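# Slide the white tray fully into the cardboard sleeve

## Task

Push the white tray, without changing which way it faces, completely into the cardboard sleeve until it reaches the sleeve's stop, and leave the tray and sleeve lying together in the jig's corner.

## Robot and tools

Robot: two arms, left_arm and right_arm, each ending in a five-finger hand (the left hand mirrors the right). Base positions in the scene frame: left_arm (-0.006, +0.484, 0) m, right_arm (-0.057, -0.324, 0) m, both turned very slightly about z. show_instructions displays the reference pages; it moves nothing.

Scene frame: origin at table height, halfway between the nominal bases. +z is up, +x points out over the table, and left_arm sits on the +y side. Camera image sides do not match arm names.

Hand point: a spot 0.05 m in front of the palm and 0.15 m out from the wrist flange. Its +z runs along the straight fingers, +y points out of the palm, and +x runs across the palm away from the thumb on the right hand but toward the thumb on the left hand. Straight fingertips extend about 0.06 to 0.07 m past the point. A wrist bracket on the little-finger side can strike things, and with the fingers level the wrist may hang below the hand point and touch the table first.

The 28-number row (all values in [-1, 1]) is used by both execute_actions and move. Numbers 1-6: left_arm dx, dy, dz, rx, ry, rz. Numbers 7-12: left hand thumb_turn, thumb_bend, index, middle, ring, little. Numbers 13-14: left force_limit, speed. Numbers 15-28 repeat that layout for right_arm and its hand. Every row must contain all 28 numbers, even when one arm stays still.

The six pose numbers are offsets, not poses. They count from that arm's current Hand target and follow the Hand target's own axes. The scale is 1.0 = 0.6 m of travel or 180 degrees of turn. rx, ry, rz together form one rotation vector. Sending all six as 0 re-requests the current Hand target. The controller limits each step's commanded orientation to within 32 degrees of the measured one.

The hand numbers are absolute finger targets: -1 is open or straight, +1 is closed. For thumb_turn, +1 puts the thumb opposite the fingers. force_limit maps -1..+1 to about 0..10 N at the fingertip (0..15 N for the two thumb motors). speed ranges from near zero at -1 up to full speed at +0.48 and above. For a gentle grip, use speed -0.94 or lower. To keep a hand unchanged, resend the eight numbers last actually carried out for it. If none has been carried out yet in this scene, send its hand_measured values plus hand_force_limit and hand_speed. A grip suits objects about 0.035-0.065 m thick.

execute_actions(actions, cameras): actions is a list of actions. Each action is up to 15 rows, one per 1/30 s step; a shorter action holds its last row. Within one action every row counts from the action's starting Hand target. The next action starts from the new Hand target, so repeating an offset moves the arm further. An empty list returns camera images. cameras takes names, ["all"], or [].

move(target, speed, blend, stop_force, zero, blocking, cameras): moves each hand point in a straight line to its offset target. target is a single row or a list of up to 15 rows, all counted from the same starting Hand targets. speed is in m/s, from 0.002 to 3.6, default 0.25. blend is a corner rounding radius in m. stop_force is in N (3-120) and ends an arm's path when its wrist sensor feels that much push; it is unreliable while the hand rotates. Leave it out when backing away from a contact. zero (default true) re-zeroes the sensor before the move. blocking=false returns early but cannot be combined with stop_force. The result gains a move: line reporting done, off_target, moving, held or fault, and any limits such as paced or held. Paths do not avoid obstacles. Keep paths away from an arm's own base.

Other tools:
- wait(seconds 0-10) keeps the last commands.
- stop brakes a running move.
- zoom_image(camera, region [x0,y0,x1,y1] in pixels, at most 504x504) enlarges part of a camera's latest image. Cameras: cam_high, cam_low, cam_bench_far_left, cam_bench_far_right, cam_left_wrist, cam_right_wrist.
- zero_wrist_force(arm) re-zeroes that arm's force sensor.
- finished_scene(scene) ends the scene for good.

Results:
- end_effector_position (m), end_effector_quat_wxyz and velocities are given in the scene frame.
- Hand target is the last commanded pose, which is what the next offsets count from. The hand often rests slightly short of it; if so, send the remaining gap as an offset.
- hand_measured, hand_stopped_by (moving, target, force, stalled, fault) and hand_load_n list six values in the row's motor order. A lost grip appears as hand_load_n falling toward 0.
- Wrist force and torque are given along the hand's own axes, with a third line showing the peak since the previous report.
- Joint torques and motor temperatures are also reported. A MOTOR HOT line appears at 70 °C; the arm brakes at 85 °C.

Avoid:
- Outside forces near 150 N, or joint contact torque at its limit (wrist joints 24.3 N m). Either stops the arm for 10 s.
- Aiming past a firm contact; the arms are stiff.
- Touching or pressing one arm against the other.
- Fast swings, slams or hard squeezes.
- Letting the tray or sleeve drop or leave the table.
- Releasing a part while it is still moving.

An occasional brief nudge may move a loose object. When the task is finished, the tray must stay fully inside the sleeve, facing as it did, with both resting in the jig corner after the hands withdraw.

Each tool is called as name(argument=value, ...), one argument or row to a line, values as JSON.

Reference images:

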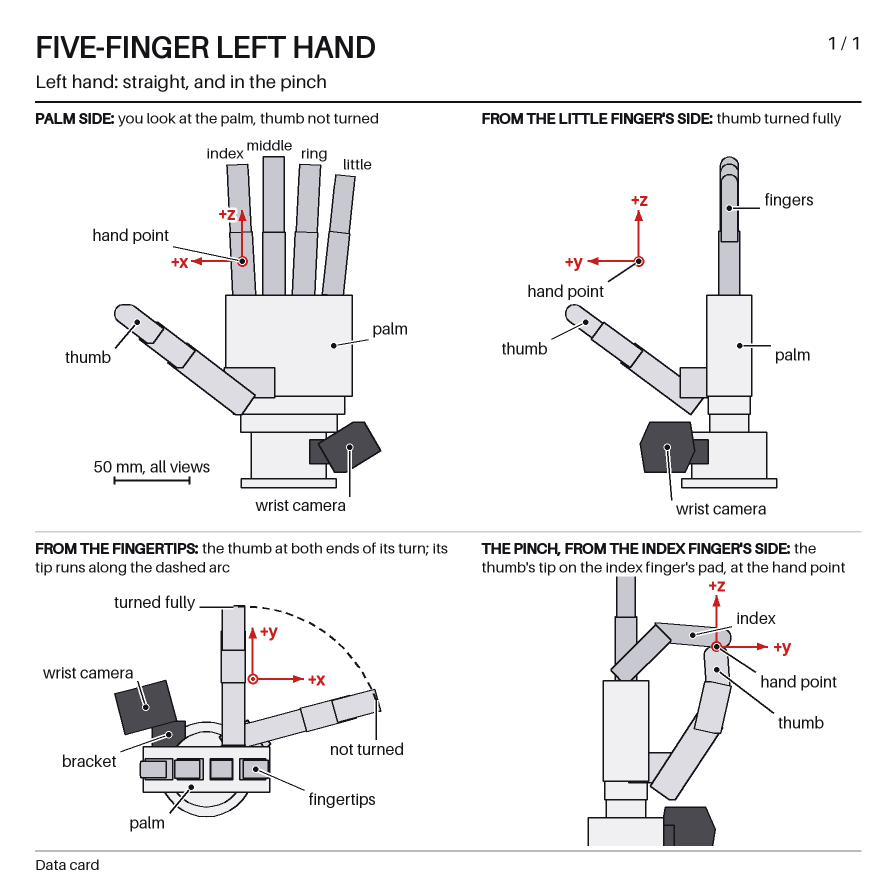

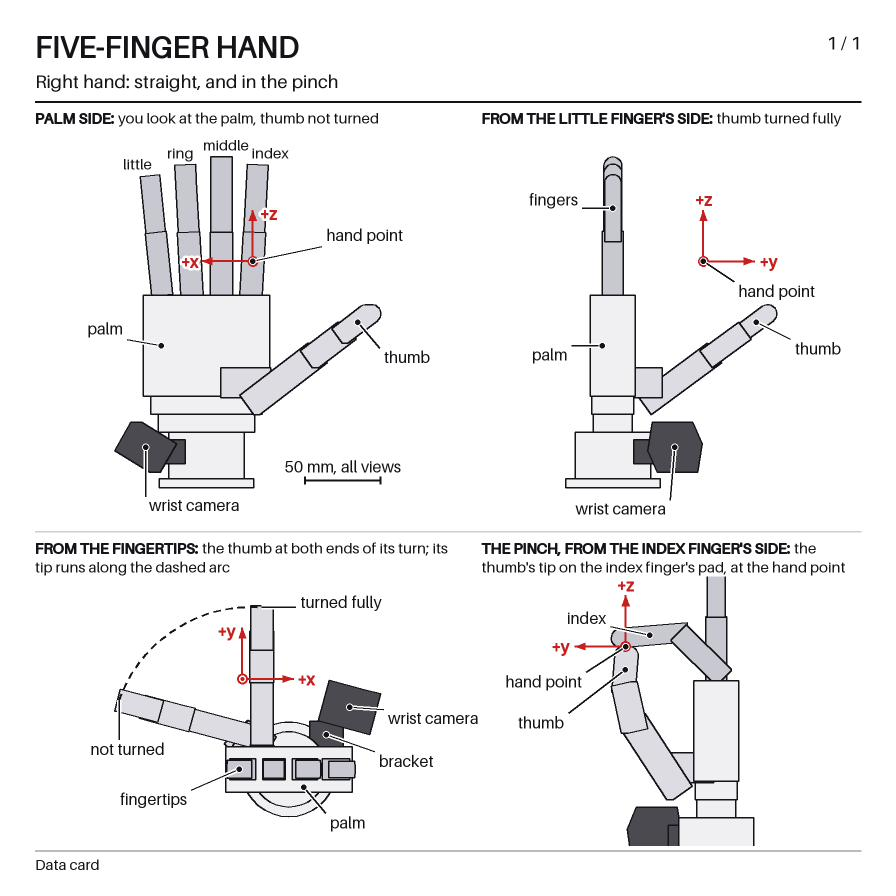

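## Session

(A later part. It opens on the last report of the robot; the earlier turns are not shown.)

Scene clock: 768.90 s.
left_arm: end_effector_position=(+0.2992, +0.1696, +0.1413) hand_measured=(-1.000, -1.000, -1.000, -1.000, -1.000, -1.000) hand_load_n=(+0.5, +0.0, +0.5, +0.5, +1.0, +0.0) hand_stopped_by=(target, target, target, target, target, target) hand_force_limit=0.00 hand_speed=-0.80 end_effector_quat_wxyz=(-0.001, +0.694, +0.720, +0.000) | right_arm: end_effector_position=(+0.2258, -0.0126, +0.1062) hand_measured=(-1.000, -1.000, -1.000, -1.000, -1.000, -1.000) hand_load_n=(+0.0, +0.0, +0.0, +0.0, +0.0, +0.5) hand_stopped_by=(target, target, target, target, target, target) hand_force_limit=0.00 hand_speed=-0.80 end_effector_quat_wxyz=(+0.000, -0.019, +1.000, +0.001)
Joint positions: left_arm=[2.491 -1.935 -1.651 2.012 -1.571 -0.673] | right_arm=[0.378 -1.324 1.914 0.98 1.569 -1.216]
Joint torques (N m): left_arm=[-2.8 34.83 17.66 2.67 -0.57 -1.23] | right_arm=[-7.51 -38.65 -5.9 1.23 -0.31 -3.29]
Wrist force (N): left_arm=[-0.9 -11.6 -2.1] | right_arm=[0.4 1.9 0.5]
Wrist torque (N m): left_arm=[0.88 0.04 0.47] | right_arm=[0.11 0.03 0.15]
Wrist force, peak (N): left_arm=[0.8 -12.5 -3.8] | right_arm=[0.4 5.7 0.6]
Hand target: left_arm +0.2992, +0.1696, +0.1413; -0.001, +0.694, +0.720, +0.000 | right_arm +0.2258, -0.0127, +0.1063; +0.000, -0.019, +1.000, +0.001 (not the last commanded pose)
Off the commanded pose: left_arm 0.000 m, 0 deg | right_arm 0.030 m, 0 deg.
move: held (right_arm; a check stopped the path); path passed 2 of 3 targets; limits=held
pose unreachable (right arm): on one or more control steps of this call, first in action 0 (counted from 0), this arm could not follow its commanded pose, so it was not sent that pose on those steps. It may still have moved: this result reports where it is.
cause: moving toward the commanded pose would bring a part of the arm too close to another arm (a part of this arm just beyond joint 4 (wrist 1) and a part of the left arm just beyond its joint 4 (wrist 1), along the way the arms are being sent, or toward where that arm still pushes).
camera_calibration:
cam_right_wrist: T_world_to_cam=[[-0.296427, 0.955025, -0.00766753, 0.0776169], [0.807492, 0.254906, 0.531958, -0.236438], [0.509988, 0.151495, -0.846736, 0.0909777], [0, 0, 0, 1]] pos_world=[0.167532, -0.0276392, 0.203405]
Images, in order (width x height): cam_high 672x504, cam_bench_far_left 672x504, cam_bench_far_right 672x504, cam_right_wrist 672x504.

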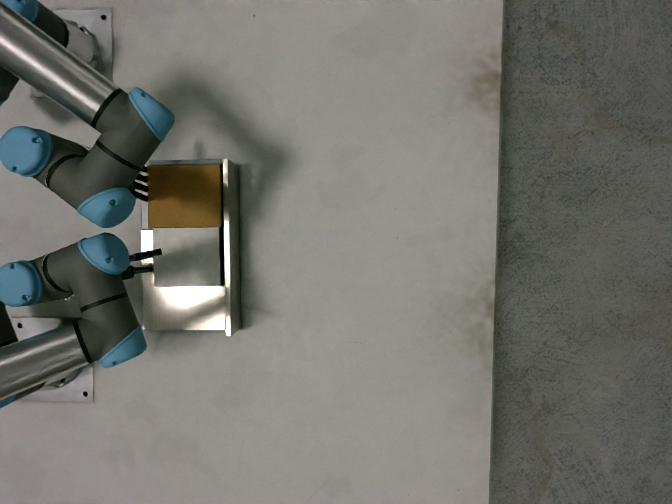

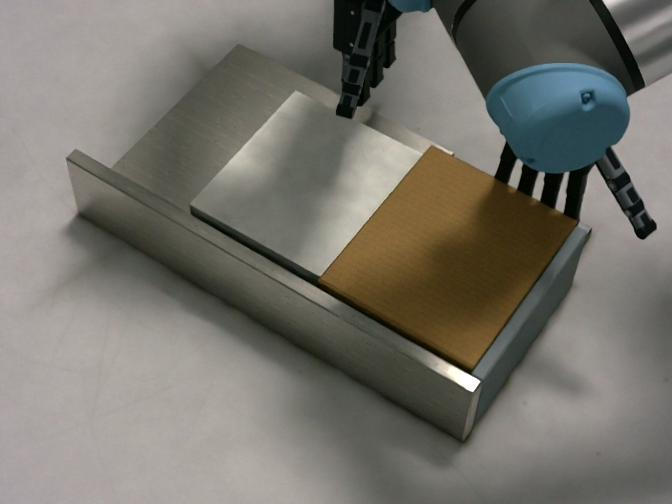

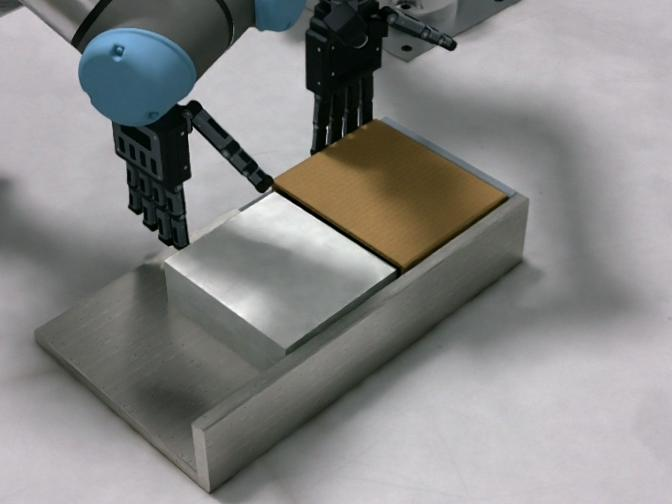

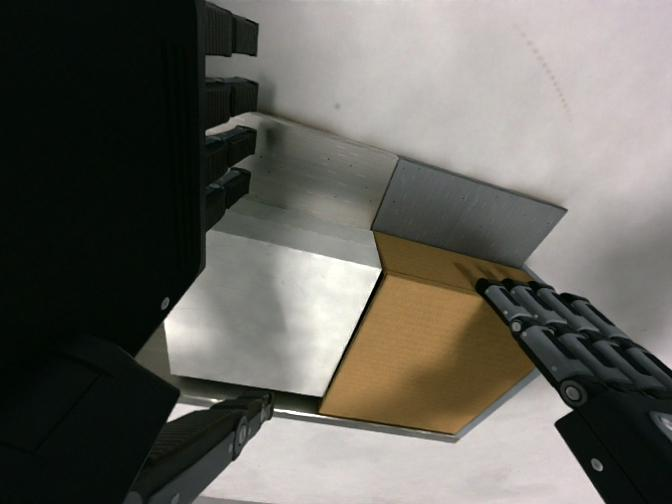

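zoom_image(
  camera="cam_right_wrist",
  region=[330, 200, 450, 320],
)

zoom_image(
  camera="cam_right_wrist",
  region=[150, 100, 600, 460],
)

zoom_image(
  camera="cam_bench_far_right",
  region=[230, 150, 430, 300],
)

Scaled by 4.200.

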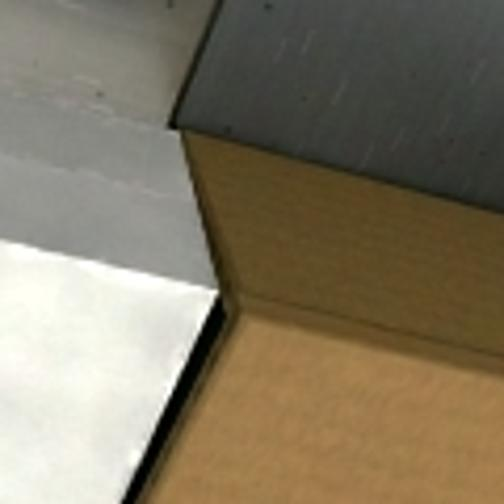

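Scaled by 1.120.

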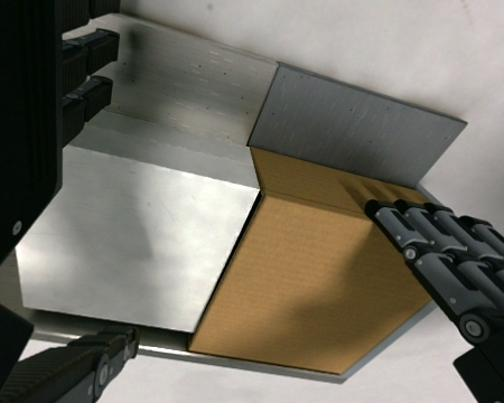

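Scaled by 2.520.

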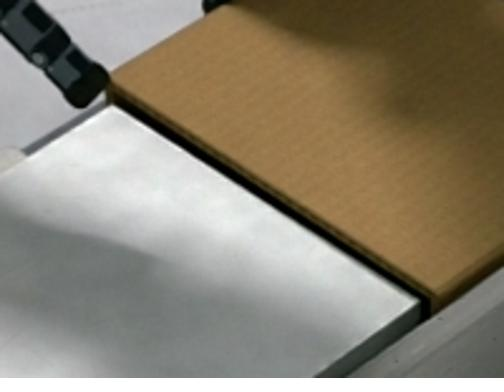

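move(
  target=[0,0,0,0,0,0,-1,-1,-1,-1,-1,-1,0,-0.8, 0,-0.0188,-0.0313,-0.1944,0,0,-1,-1,-1,-1,-1,-1,0,-0.8],
  speed=0.15,
  cameras=["cam_bench_far_left","cam_bench_far_right","cam_right_wrist"],
)

Scene clock: 816.17 s.
left_arm: end_effector_position=(+0.2992, +0.1696, +0.1413) hand_measured=(-1.000, -1.000, -1.000, -1.000, -1.000, -1.000) hand_load_n=(+0.0, +0.0, +0.0, +0.5, +1.0, +0.5) hand_stopped_by=(target, target, target, target, target, target) hand_force_limit=0.00 hand_speed=-0.80 end_effector_quat_wxyz=(-0.001, +0.694, +0.720, +0.000) | right_arm: end_effector_position=(+0.2263, -0.0240, +0.1250) hand_measured=(-1.000, -1.000, -1.000, -1.000, -1.000, -1.000) hand_load_n=(+0.0, +0.0, +0.0, +0.0, +0.0, +0.0) hand_stopped_by=(target, target, target, target, target, target) hand_force_limit=0.00 hand_speed=-0.80 end_effector_quat_wxyz=(-0.006, -0.018, +0.953, +0.302)
Joint positions: left_arm=[2.491 -1.935 -1.651 2.012 -1.571 -0.673] | right_arm=[-0.123 -1.368 2.215 0.826 0.966 -1.749]
Joint torques (N m): left_arm=[-3.32 33.55 10.93 2.63 -0.68 -1.22] | right_arm=[-6.71 -7.35 -1.04 2.17 -2.35 -2.77]
Wrist force (N): left_arm=[-0.5 -11.8 -3.6] | right_arm=[0.0 0.3 0.7]
Wrist torque (N m): left_arm=[0.86 -0.05 0.52] | right_arm=[-0.04 0.09 0.05]
Wrist force, peak (N): left_arm=[-0.8 -12.2 -3.7] | right_arm=[0.5 2.1 0.6]
Hand target: left_arm +0.2992, +0.1696, +0.1413; -0.001, +0.694, +0.720, +0.000 | right_arm +0.2262, -0.0240, +0.1250; -0.006, -0.018, +0.953, +0.302
Off the commanded pose: left_arm 0.000 m, 0 deg | right_arm 0.000 m, 0 deg.
move: done
camera_calibration:
cam_right_wrist: T_world_to_cam=[[-0.289936, 0.785095, 0.547324, 0.0137098], [0.820312, -0.0907186, 0.564675, -0.259173], [0.492976, 0.612696, -0.61772, 0.0946478], [0, 0, 0, 1]] pos_world=[0.169919, -0.0922656, 0.197311]
Images, in order (width x height): cam_bench_far_left 672x504, cam_bench_far_right 672x504, cam_right_wrist 672x504.

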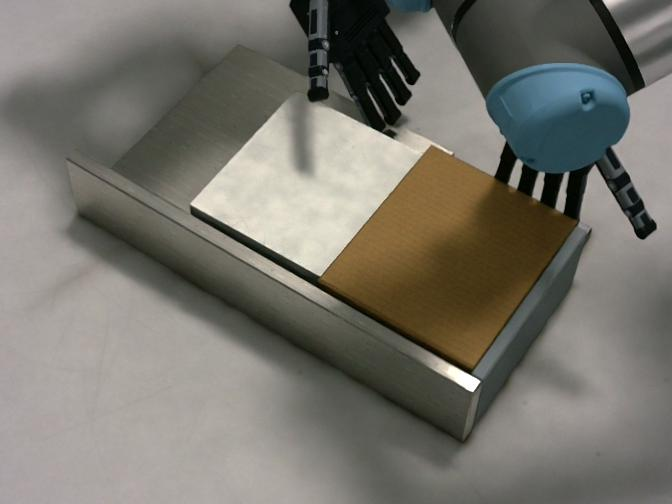

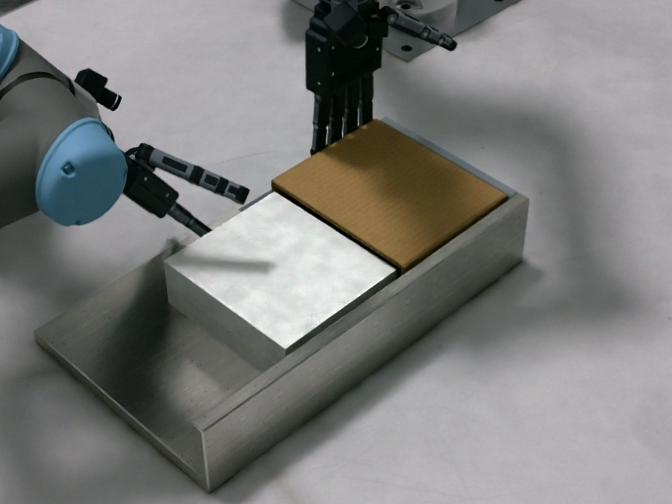

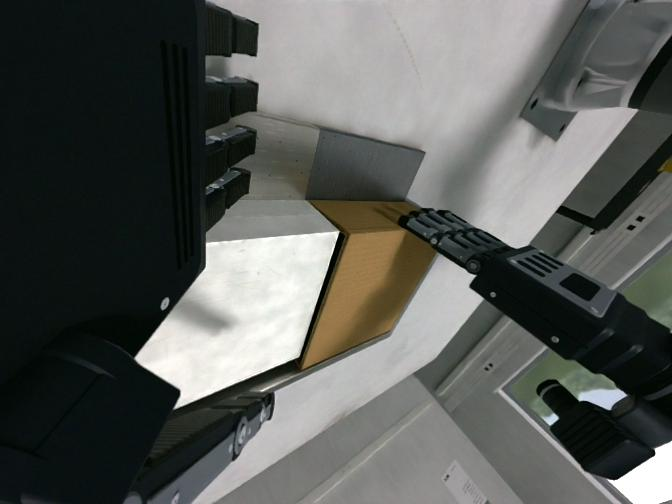

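move(
  target=[0,0,0,0,0,0,-1,-1,-1,-1,-1,-1,0,-0.8, -0.0333,0,0,0,0,0,-1,-1,-1,-1,-1,-1,0,-0.8],
  speed=0.03,
  stop_force=8,
  cameras=["cam_bench_far_left","cam_bench_far_right","cam_right_wrist","cam_high"],
)

zoom_image(
  camera="cam_right_wrist",
  region=[290, 160, 390, 260],
)

zoom_image(
  camera="cam_bench_far_left",
  region=[280, 60, 480, 260],
)

Scene clock: 825.43 s.
left_arm: end_effector_position=(+0.2992, +0.1696, +0.1413) hand_measured=(-1.000, -1.000, -1.000, -1.000, -1.000, -1.000) hand_load_n=(+0.0, +0.0, +0.0, +0.5, +1.0, +0.0) hand_stopped_by=(target, target, target, target, target, target) hand_force_limit=0.00 hand_speed=-0.80 end_effector_quat_wxyz=(-0.001, +0.694, +0.720, +0.000) | right_arm: end_effector_position=(+0.2462, -0.0232, +0.1250) hand_measured=(-1.000, -1.000, -1.000, -1.000, -1.000, -1.000) hand_load_n=(+0.0, +0.0, +0.0, +0.0, +0.0, +0.0) hand_stopped_by=(target, target, target, target, target, target) hand_force_limit=0.00 hand_speed=-0.80 end_effector_quat_wxyz=(-0.006, -0.018, +0.953, +0.302)
Joint positions: left_arm=[2.491 -1.935 -1.651 2.012 -1.571 -0.673] | right_arm=[-0.113 -1.328 2.158 0.836 0.964 -1.736]
Joint torques (N m): left_arm=[-3.08 33.48 10.43 2.52 -0.55 -1.15] | right_arm=[10.72 -9.73 -24.36 2.91 -2.66 2.51]
Wrist force (N): left_arm=[-1.4 -11.6 -2.0] | right_arm=[4.2 -1.5 -0.6]
Wrist torque (N m): left_arm=[0.81 -0.10 0.43] | right_arm=[0.10 0.32 0.12]
Wrist force, peak (N): left_arm=[-1.0 -12.3 -3.3] | right_arm=[4.0 -0.5 -2.1]
Hand target: left_arm +0.2992, +0.1696, +0.1413; -0.001, +0.694, +0.720, +0.000 | right_arm +0.2462, -0.0232, +0.1250; -0.006, -0.018, +0.953, +0.302
Off the commanded pose: left_arm 0.000 m, 0 deg | right_arm 0.000 m, 0 deg.
move: done
camera_calibration:
cam_right_wrist: T_world_to_cam=[[-0.289906, 0.785072, 0.547373, 0.0189414], [0.820368, -0.0907107, 0.564595, -0.27551], [0.4929, 0.612727, -0.617751, 0.0843827], [0, 0, 0, 1]] pos_world=[0.189919, -0.0915656, 0.197311]
Images, in order (width x height): cam_high 672x504, cam_bench_far_left 672x504, cam_bench_far_right 672x504, cam_right_wrist 672x504.

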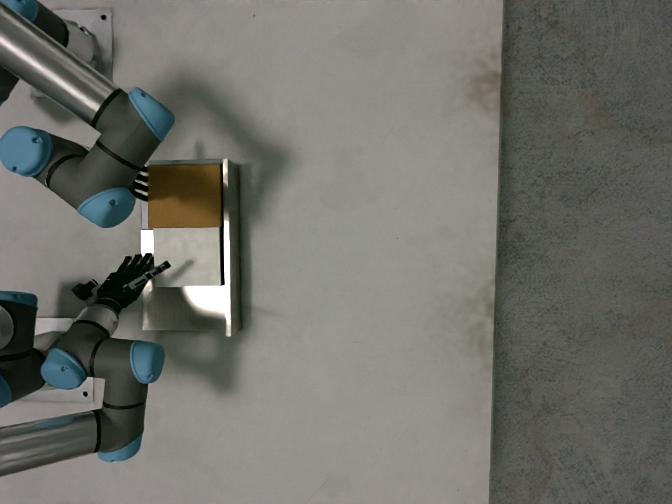

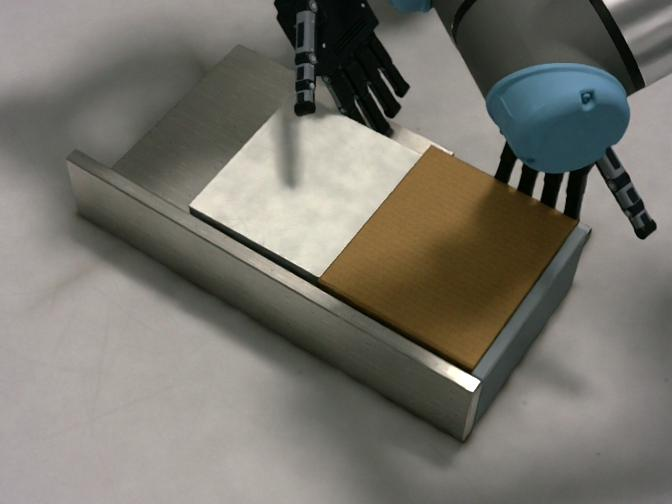

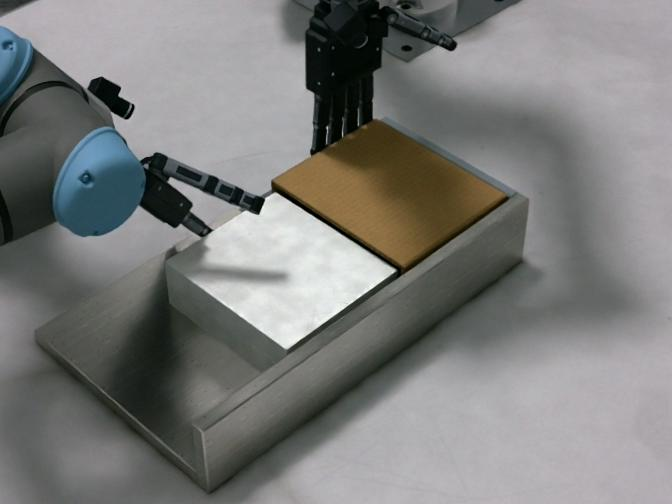

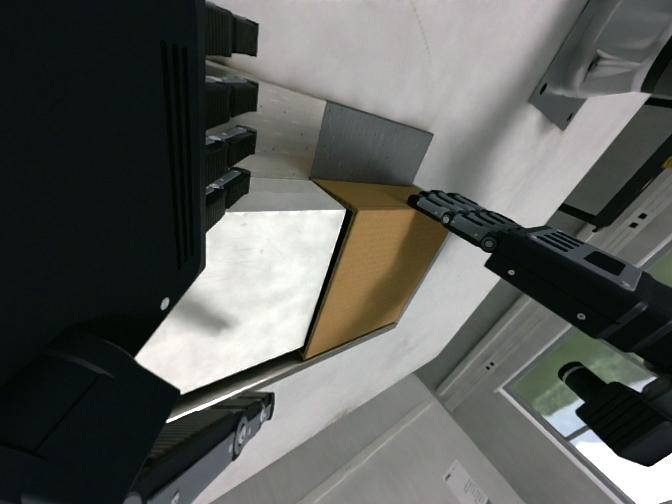

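Scaled by 5.040.

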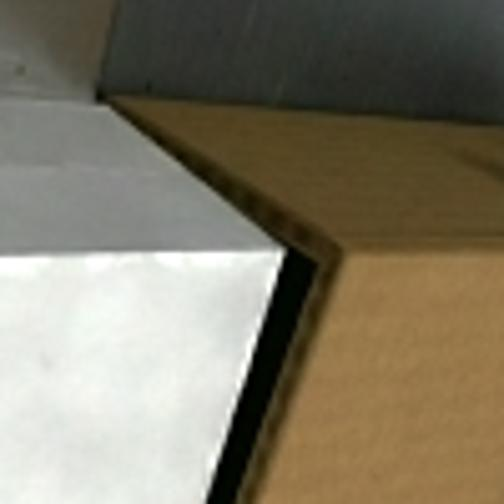

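Scaled by 2.520.

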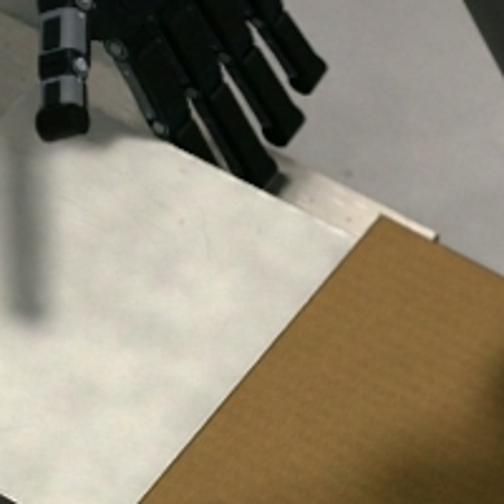

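move(
  target=[0,0,0,0,0,0,-1,-1,-1,-1,-1,-1,0,-0.8, -0.0083,0,0,0,0,0,-1,-1,-1,-1,-1,-1,0,-0.8],
  speed=0.03,
  stop_force=8,
  cameras=["cam_bench_far_left","cam_bench_far_right","cam_right_wrist","cam_high"],
)

zoom_image(
  camera="cam_right_wrist",
  region=[290, 160, 390, 260],
)

zoom_image(
  camera="cam_high",
  region=[130, 150, 250, 320],
)

Scene clock: 835.83 s.
left_arm: end_effector_position=(+0.2992, +0.1696, +0.1413) hand_measured=(-1.000, -1.000, -1.000, -1.000, -1.000, -1.000) hand_load_n=(+0.0, +0.0, +0.0, +0.5, +0.5, +0.0) hand_stopped_by=(target, target, target, target, target, target) hand_force_limit=0.00 hand_speed=-0.80 end_effector_quat_wxyz=(-0.001, +0.694, +0.720, +0.000) | right_arm: end_effector_position=(+0.2512, -0.0230, +0.1250) hand_measured=(-1.000, -1.000, -1.000, -1.000, -1.000, -1.000) hand_load_n=(-0.5, +0.0, -0.5, +0.0, +0.0, +0.0) hand_stopped_by=(target, target, target, target, target, target) hand_force_limit=0.00 hand_speed=-0.80 end_effector_quat_wxyz=(-0.006, -0.018, +0.953, +0.302)
Joint positions: left_arm=[2.491 -1.935 -1.651 2.012 -1.571 -0.673] | right_arm=[-0.11 -1.319 2.144 0.838 0.964 -1.733]
Joint torques (N m): left_arm=[-2.99 32.34 10.84 2.59 -0.58 -1.1] | right_arm=[10.49 -10.49 -23.56 3.04 -2.45 2.55]
Wrist force (N): left_arm=[-2.5 -11.7 -2.3] | right_arm=[3.2 0.2 1.1]
Wrist torque (N m): left_arm=[0.84 -0.14 0.36] | right_arm=[-0.02 0.27 0.07]
Wrist force, peak (N): left_arm=[-3.0 -11.6 -3.6] | right_arm=[4.9 -1.2 -1.4]
Hand target: left_arm +0.2992, +0.1696, +0.1413; -0.001, +0.694, +0.720, +0.000 | right_arm +0.2512, -0.0230, +0.1250; -0.006, -0.018, +0.953, +0.302
Off the commanded pose: left_arm 0.000 m, 0 deg | right_arm 0.000 m, 0 deg.
move: done
camera_calibration:
cam_right_wrist: T_world_to_cam=[[-0.289906, 0.785072, 0.547373, 0.020205], [0.820368, -0.0907107, 0.564595, -0.279511], [0.4929, 0.612727, -0.617751, 0.081845], [0, 0, 0, 1]] pos_world=[0.194819, -0.0913656, 0.197311]
Images, in order (width x height): cam_high 672x504, cam_bench_far_left 672x504, cam_bench_far_right 672x504, cam_right_wrist 672x504.

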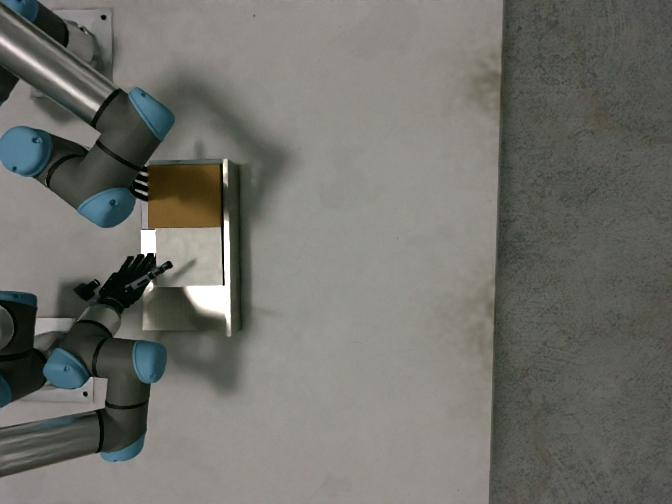

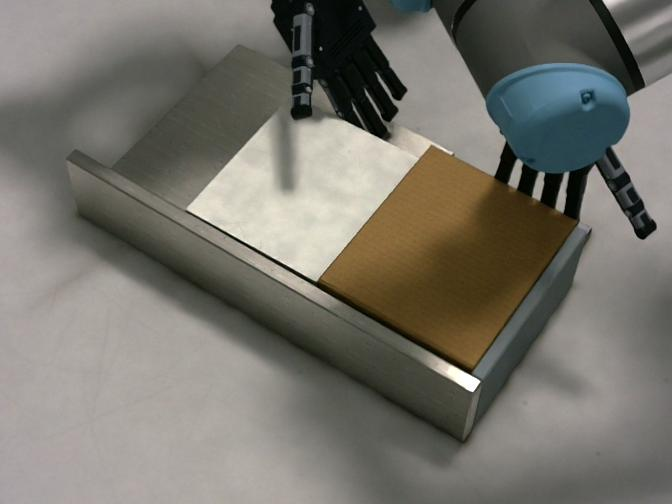

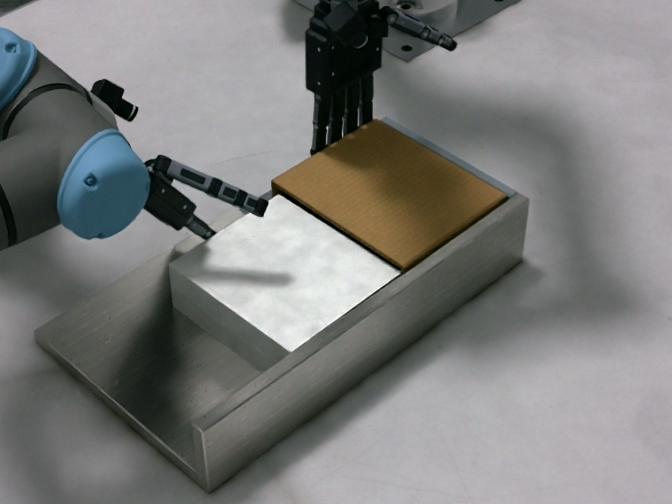

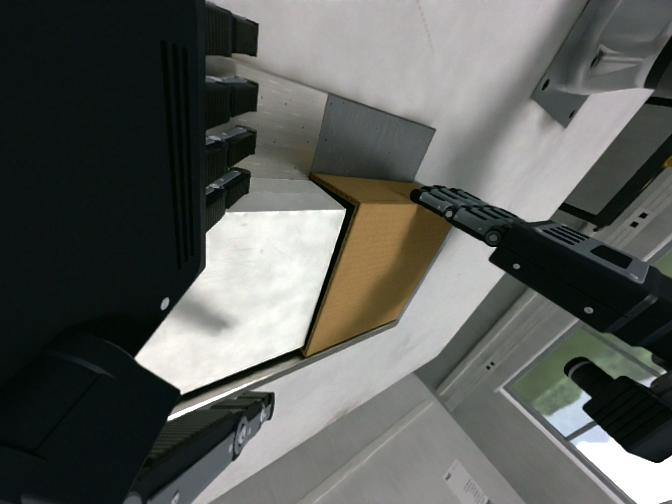

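Scaled by 5.040.

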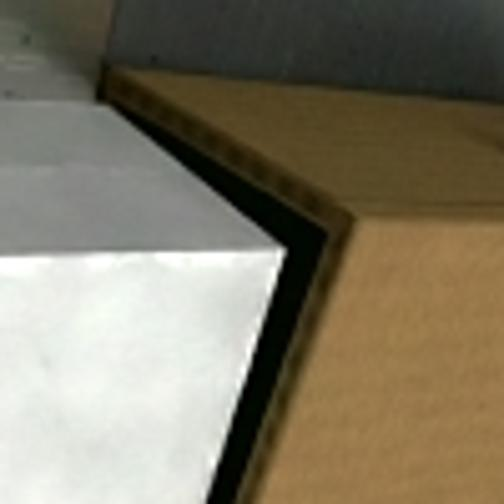

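Scaled by 2.965.

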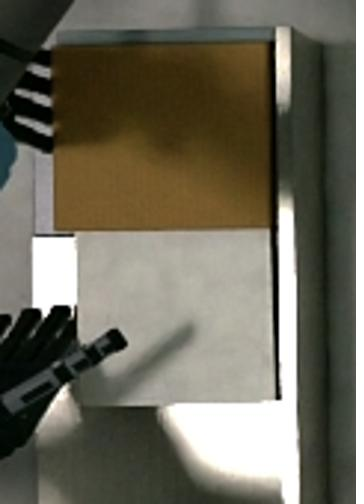

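move(
  target=[
    [0,0,0,0,0,0,-1,-1,-1,-1,-1,-1,0,-0.8, 0.05,0,0,0,0,0,-1,-1,-1,-1,-1,-1,0,-0.8],
    [0,0,0,0,0,0,-1,-1,-1,-1,-1,-1,0,-0.8, 0.0547,-0.1217,-0.0465,0.1944,0,0,-1,-1,-1,-1,-1,-1,0,-0.8],
    [0,0,0,0,0,0,-1,-1,-1,-1,-1,-1,0,-0.8, -0.1982,-0.1293,-0.0518,0.1944,0,0,-1,-1,-1,-1,-1,-1,0,-0.8],
  ],
  speed=0.15,
  blend=[0.01,0.01,0],
  cameras=["cam_bench_far_left","cam_bench_far_right","cam_right_wrist"],
)

Scene clock: 865.67 s.
left_arm: end_effector_position=(+0.2992, +0.1696, +0.1413) hand_measured=(-1.000, -1.000, -1.000, -1.000, -1.000, -1.000) hand_load_n=(+0.0, -0.5, +0.0, +0.0, +1.0, +0.0) hand_stopped_by=(target, target, target, target, target, target) hand_force_limit=0.00 hand_speed=-0.80 end_effector_quat_wxyz=(-0.001, +0.694, +0.720, +0.000) | right_arm: end_effector_position=(+0.3730, -0.1000, +0.1058) hand_measured=(-1.000, -1.000, -1.000, -1.000, -1.000, -1.000) hand_load_n=(+0.0, +0.0, +0.0, +0.0, +0.0, +0.0) hand_stopped_by=(target, target, target, target, target, target) hand_force_limit=0.00 hand_speed=-0.80 end_effector_quat_wxyz=(+0.000, -0.018, +1.000, +0.001)
Joint positions: left_arm=[2.491 -1.935 -1.651 2.012 -1.571 -0.673] | right_arm=[0.056 -1.156 1.678 1.049 1.569 -1.537]
Joint torques (N m): left_arm=[-1.84 30.94 10.3 2.47 -0.5 -0.99] | right_arm=[10.39 -21.5 -25.42 4.15 1.43 -2.47]
Wrist force (N): left_arm=[-2.6 -12.0 -2.5] | right_arm=[0.5 1.6 0.7]
Wrist torque (N m): left_arm=[0.77 -0.13 0.38] | right_arm=[0.07 0.02 0.14]
Wrist force, peak (N): left_arm=[-3.0 -12.0 -3.6] | right_arm=[3.4 0.1 1.3]
Hand target: left_arm +0.2992, +0.1696, +0.1413; -0.001, +0.694, +0.720, +0.000 | right_arm +0.3730, -0.0999, +0.1058; +0.000, -0.019, +1.000, +0.001
Off the commanded pose: left_arm 0.000 m, 0 deg | right_arm 0.000 m, 0 deg.
move: done
camera_calibration:
cam_right_wrist: T_world_to_cam=[[-0.296273, 0.955073, -0.0075666, 0.204557], [0.807522, 0.254716, 0.532004, -0.332823], [0.51003, 0.151508, -0.846708, 0.0286921], [0, 0, 0, 1]] pos_world=[0.314732, -0.114939, 0.202905]
Images, in order (width x height): cam_bench_far_left 672x504, cam_bench_far_right 672x504, cam_right_wrist 672x504.

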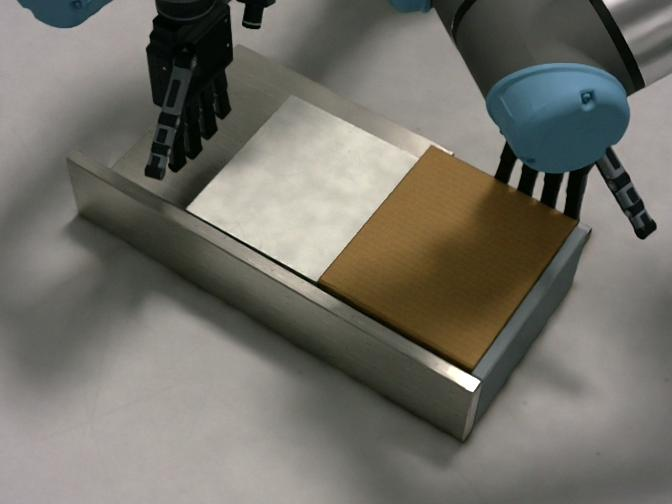

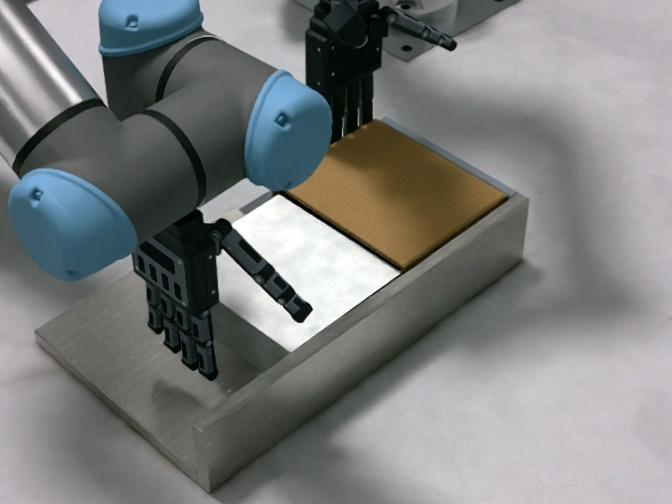

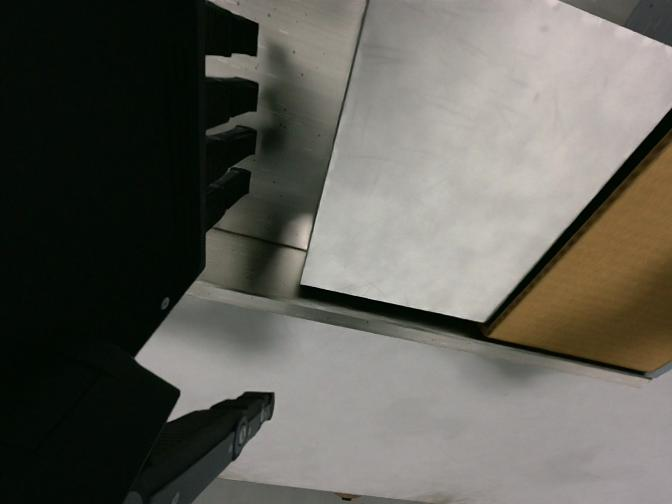

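move(
  target=[0,0,0,0,0,0,-1,-1,-1,-1,-1,-1,0,-0.8, 0,0.1167,0,0,0,0,-1,-1,-1,-1,-1,-1,0,-0.8],
  speed=0.03,
  stop_force=9,
  cameras=["cam_bench_far_left","cam_bench_far_right","cam_right_wrist"],
)

zoom_image(
  camera="cam_right_wrist",
  region=[592, 0, 672, 60],
)

zoom_image(
  camera="cam_right_wrist",
  region=[380, 240, 500, 340],
)

Scene clock: 878.37 s.
left_arm: end_effector_position=(+0.2992, +0.1696, +0.1413) hand_measured=(-1.000, -1.000, -1.000, -1.000, -1.000, -1.000) hand_load_n=(+0.0, +0.0, +0.0, +0.5, +0.5, +0.5) hand_stopped_by=(target, target, target, target, target, target) hand_force_limit=0.00 hand_speed=-0.80 end_effector_quat_wxyz=(-0.001, +0.694, +0.720, +0.000) | right_arm: end_effector_position=(+0.3704, -0.0299, +0.1059) hand_measured=(-1.000, -1.000, -1.000, -1.000, -1.000, -1.000) hand_load_n=(+0.0, +0.0, +0.0, +0.0, +0.0, +0.0) hand_stopped_by=(target, target, target, target, target, target) hand_force_limit=0.00 hand_speed=-0.80 end_effector_quat_wxyz=(+0.000, -0.019, +1.000, +0.001)
Joint positions: left_arm=[2.491 -1.935 -1.651 2.012 -1.571 -0.673] | right_arm=[0.22 -1.094 1.583 1.082 1.569 -1.374]
Joint torques (N m): left_arm=[-0.94 30.46 10.7 2.52 -0.48 -0.72] | right_arm=[12.34 -24.01 -27.36 3.83 0.58 2.61]
Wrist force (N): left_arm=[-2.3 -11.3 -2.0] | right_arm=[0.5 -1.4 2.1]
Wrist torque (N m): left_arm=[0.77 -0.07 0.38] | right_arm=[0.01 -0.05 -0.16]
Wrist force, peak (N): left_arm=[-2.9 -11.7 -3.9] | right_arm=[0.9 -1.0 3.7]
Hand target: left_arm +0.2992, +0.1696, +0.1413; -0.001, +0.694, +0.720, +0.000 | right_arm +0.3704, -0.0299, +0.1059; +0.000, -0.019, +1.000, +0.001
Off the commanded pose: left_arm 0.000 m, 0 deg | right_arm 0.000 m, 0 deg.
move: done
camera_calibration:
cam_right_wrist: T_world_to_cam=[[-0.29635, 0.955049, -0.00761716, 0.136966], [0.807493, 0.254807, 0.532003, -0.348646], [0.51003, 0.151508, -0.846708, 0.0195818], [0, 0, 0, 1]] pos_world=[0.312132, -0.044939, 0.203104]
Images, in order (width x height): cam_bench_far_left 672x504, cam_bench_far_right 672x504, cam_right_wrist 672x504.

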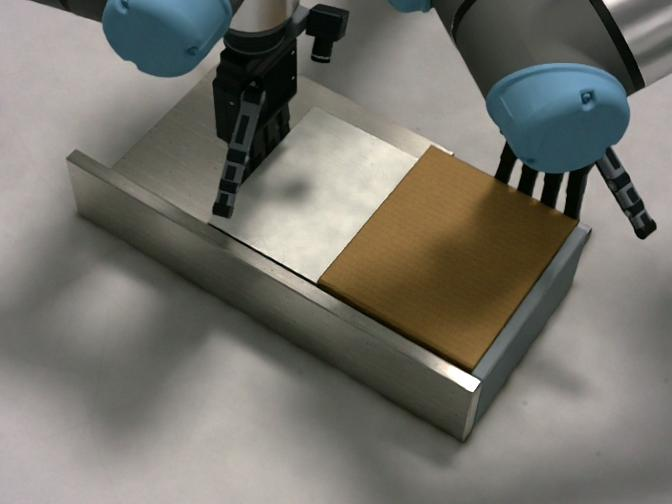

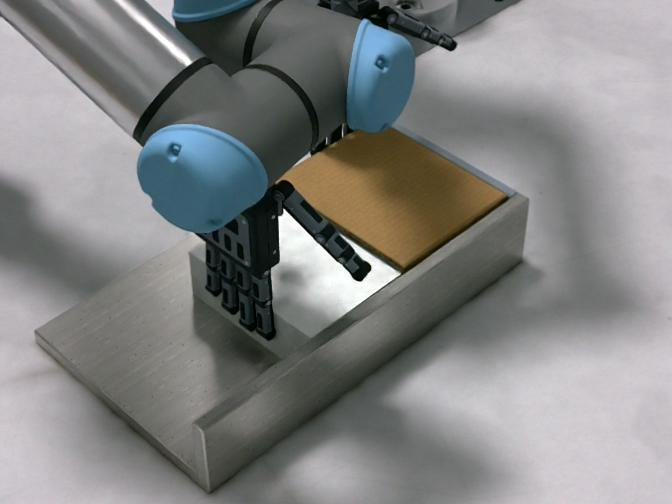

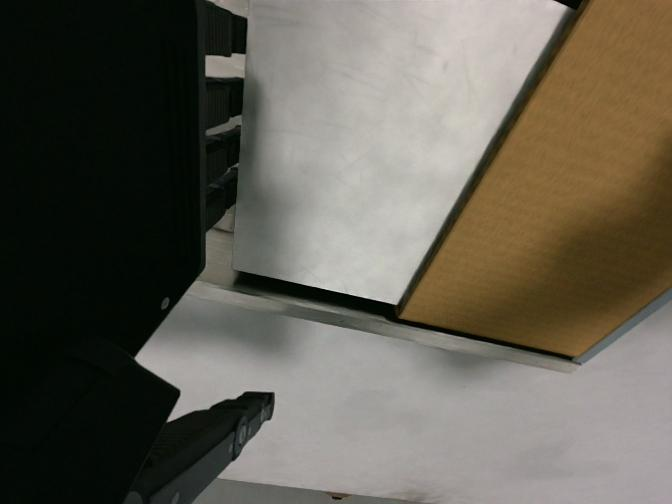

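Scaled by 6.300.

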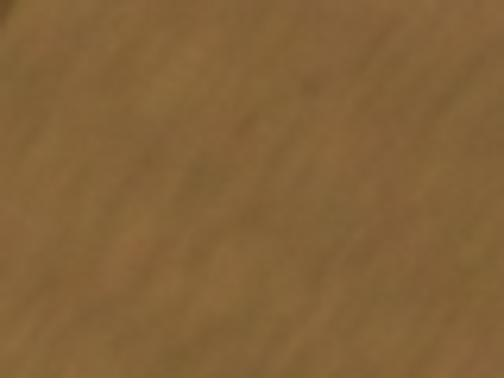

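Scaled by 4.200.

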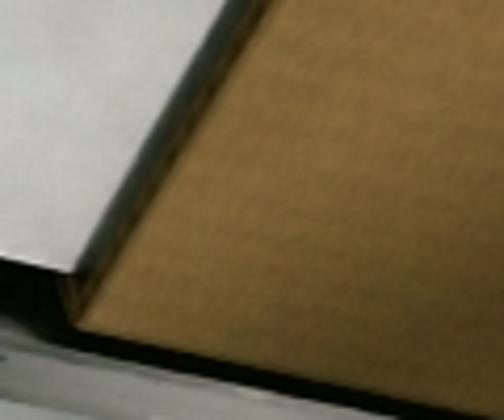

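move(
  target=[0,0,0,0,0,0,-1,-1,-1,-1,-1,-1,0,-0.8, 0,0.05,0,0,0,0,-1,-1,-1,-1,-1,-1,0,-0.8],
  speed=0.03,
  stop_force=9,
  cameras=["cam_bench_far_left","cam_bench_far_right","cam_right_wrist","cam_high"],
)

Scene clock: 888.43 s.
left_arm: end_effector_position=(+0.2992, +0.1696, +0.1413) hand_measured=(-1.000, -1.000, -1.000, -1.000, -1.000, -1.000) hand_load_n=(+0.0, +0.0, +0.0, +0.5, +1.0, +0.0) hand_stopped_by=(target, target, target, target, target, target) hand_force_limit=0.00 hand_speed=-0.80 end_effector_quat_wxyz=(-0.001, +0.694, +0.720, +0.000) | right_arm: end_effector_position=(+0.3693, +0.0000, +0.1060) hand_measured=(-1.000, -1.000, -1.000, -1.000, -1.000, -1.000) hand_load_n=(+0.0, +0.0, +0.0, +0.0, +0.5, +0.0) hand_stopped_by=(target, target, target, target, target, target) hand_force_limit=0.00 hand_speed=-0.80 end_effector_quat_wxyz=(+0.000, -0.019, +1.000, +0.001)
Joint positions: left_arm=[2.491 -1.935 -1.651 2.012 -1.571 -0.673] | right_arm=[0.285 -1.062 1.532 1.101 1.569 -1.309]
Joint torques (N m): left_arm=[0.32 29.42 11.06 2.4 -0.48 -0.65] | right_arm=[12.49 -25.42 -26.93 3.74 0.32 2.67]
Wrist force (N): left_arm=[-2.3 -11.2 -1.1] | right_arm=[0.4 -1.5 1.6]
Wrist torque (N m): left_arm=[0.73 0.02 0.39] | right_arm=[0.07 0.00 -0.17]
Wrist force, peak (N): left_arm=[-2.3 -11.9 -0.5] | right_arm=[0.7 -1.1 3.6]
Hand target: left_arm +0.2992, +0.1696, +0.1413; -0.001, +0.694, +0.720, +0.000 | right_arm +0.3693, +0.0000, +0.1060; +0.000, -0.019, +1.000, +0.001
Off the commanded pose: left_arm 0.000 m, 0 deg | right_arm 0.000 m, 0 deg.
move: done
camera_calibration:
cam_right_wrist: T_world_to_cam=[[-0.29635, 0.955049, -0.00761716, 0.107989], [0.807493, 0.254807, 0.532003, -0.355402], [0.51003, 0.151508, -0.846708, 0.0155976], [0, 0, 0, 1]] pos_world=[0.311032, -0.014939, 0.203104]
Images, in order (width x height): cam_high 672x504, cam_bench_far_left 672x504, cam_bench_far_right 672x504, cam_right_wrist 672x504.

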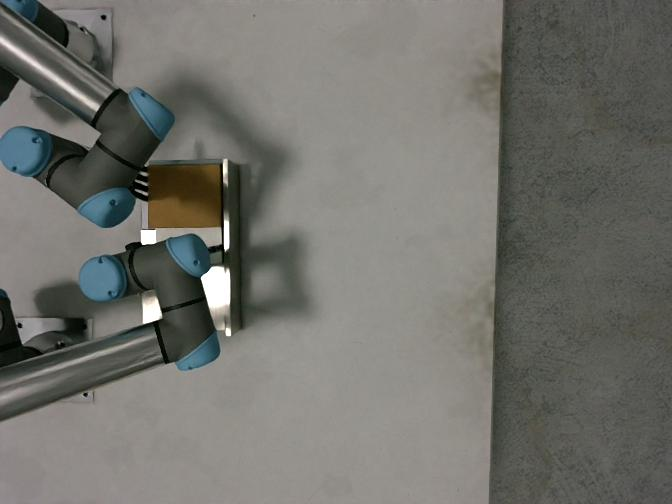

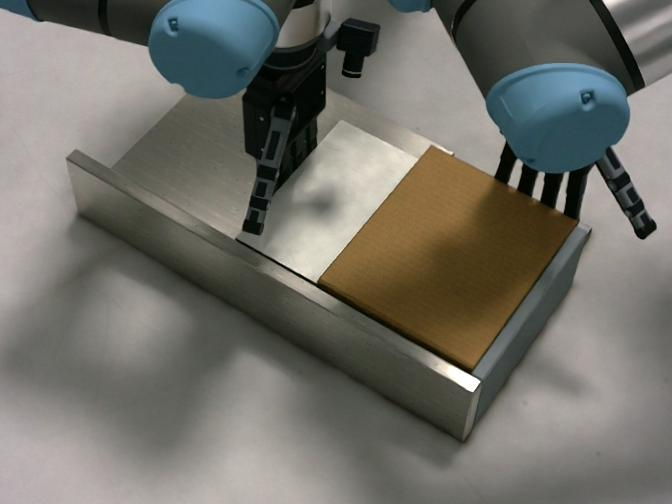

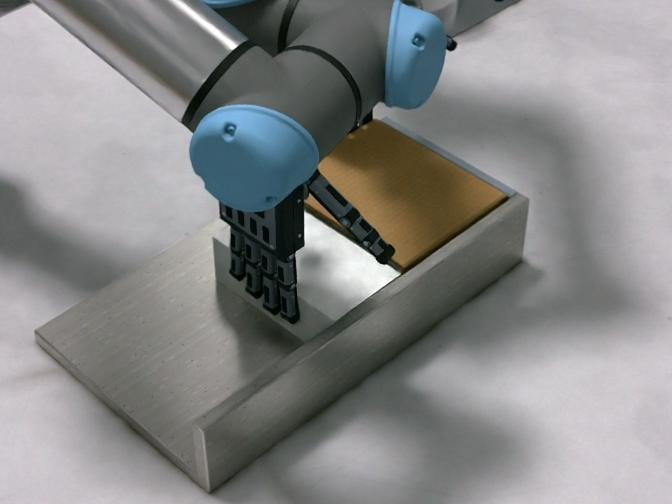

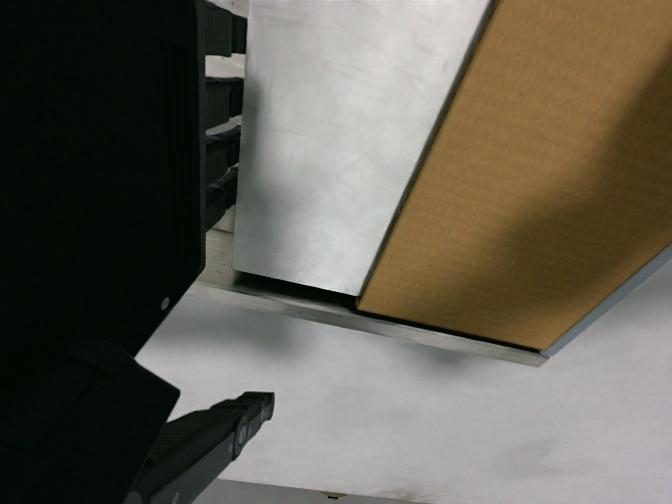

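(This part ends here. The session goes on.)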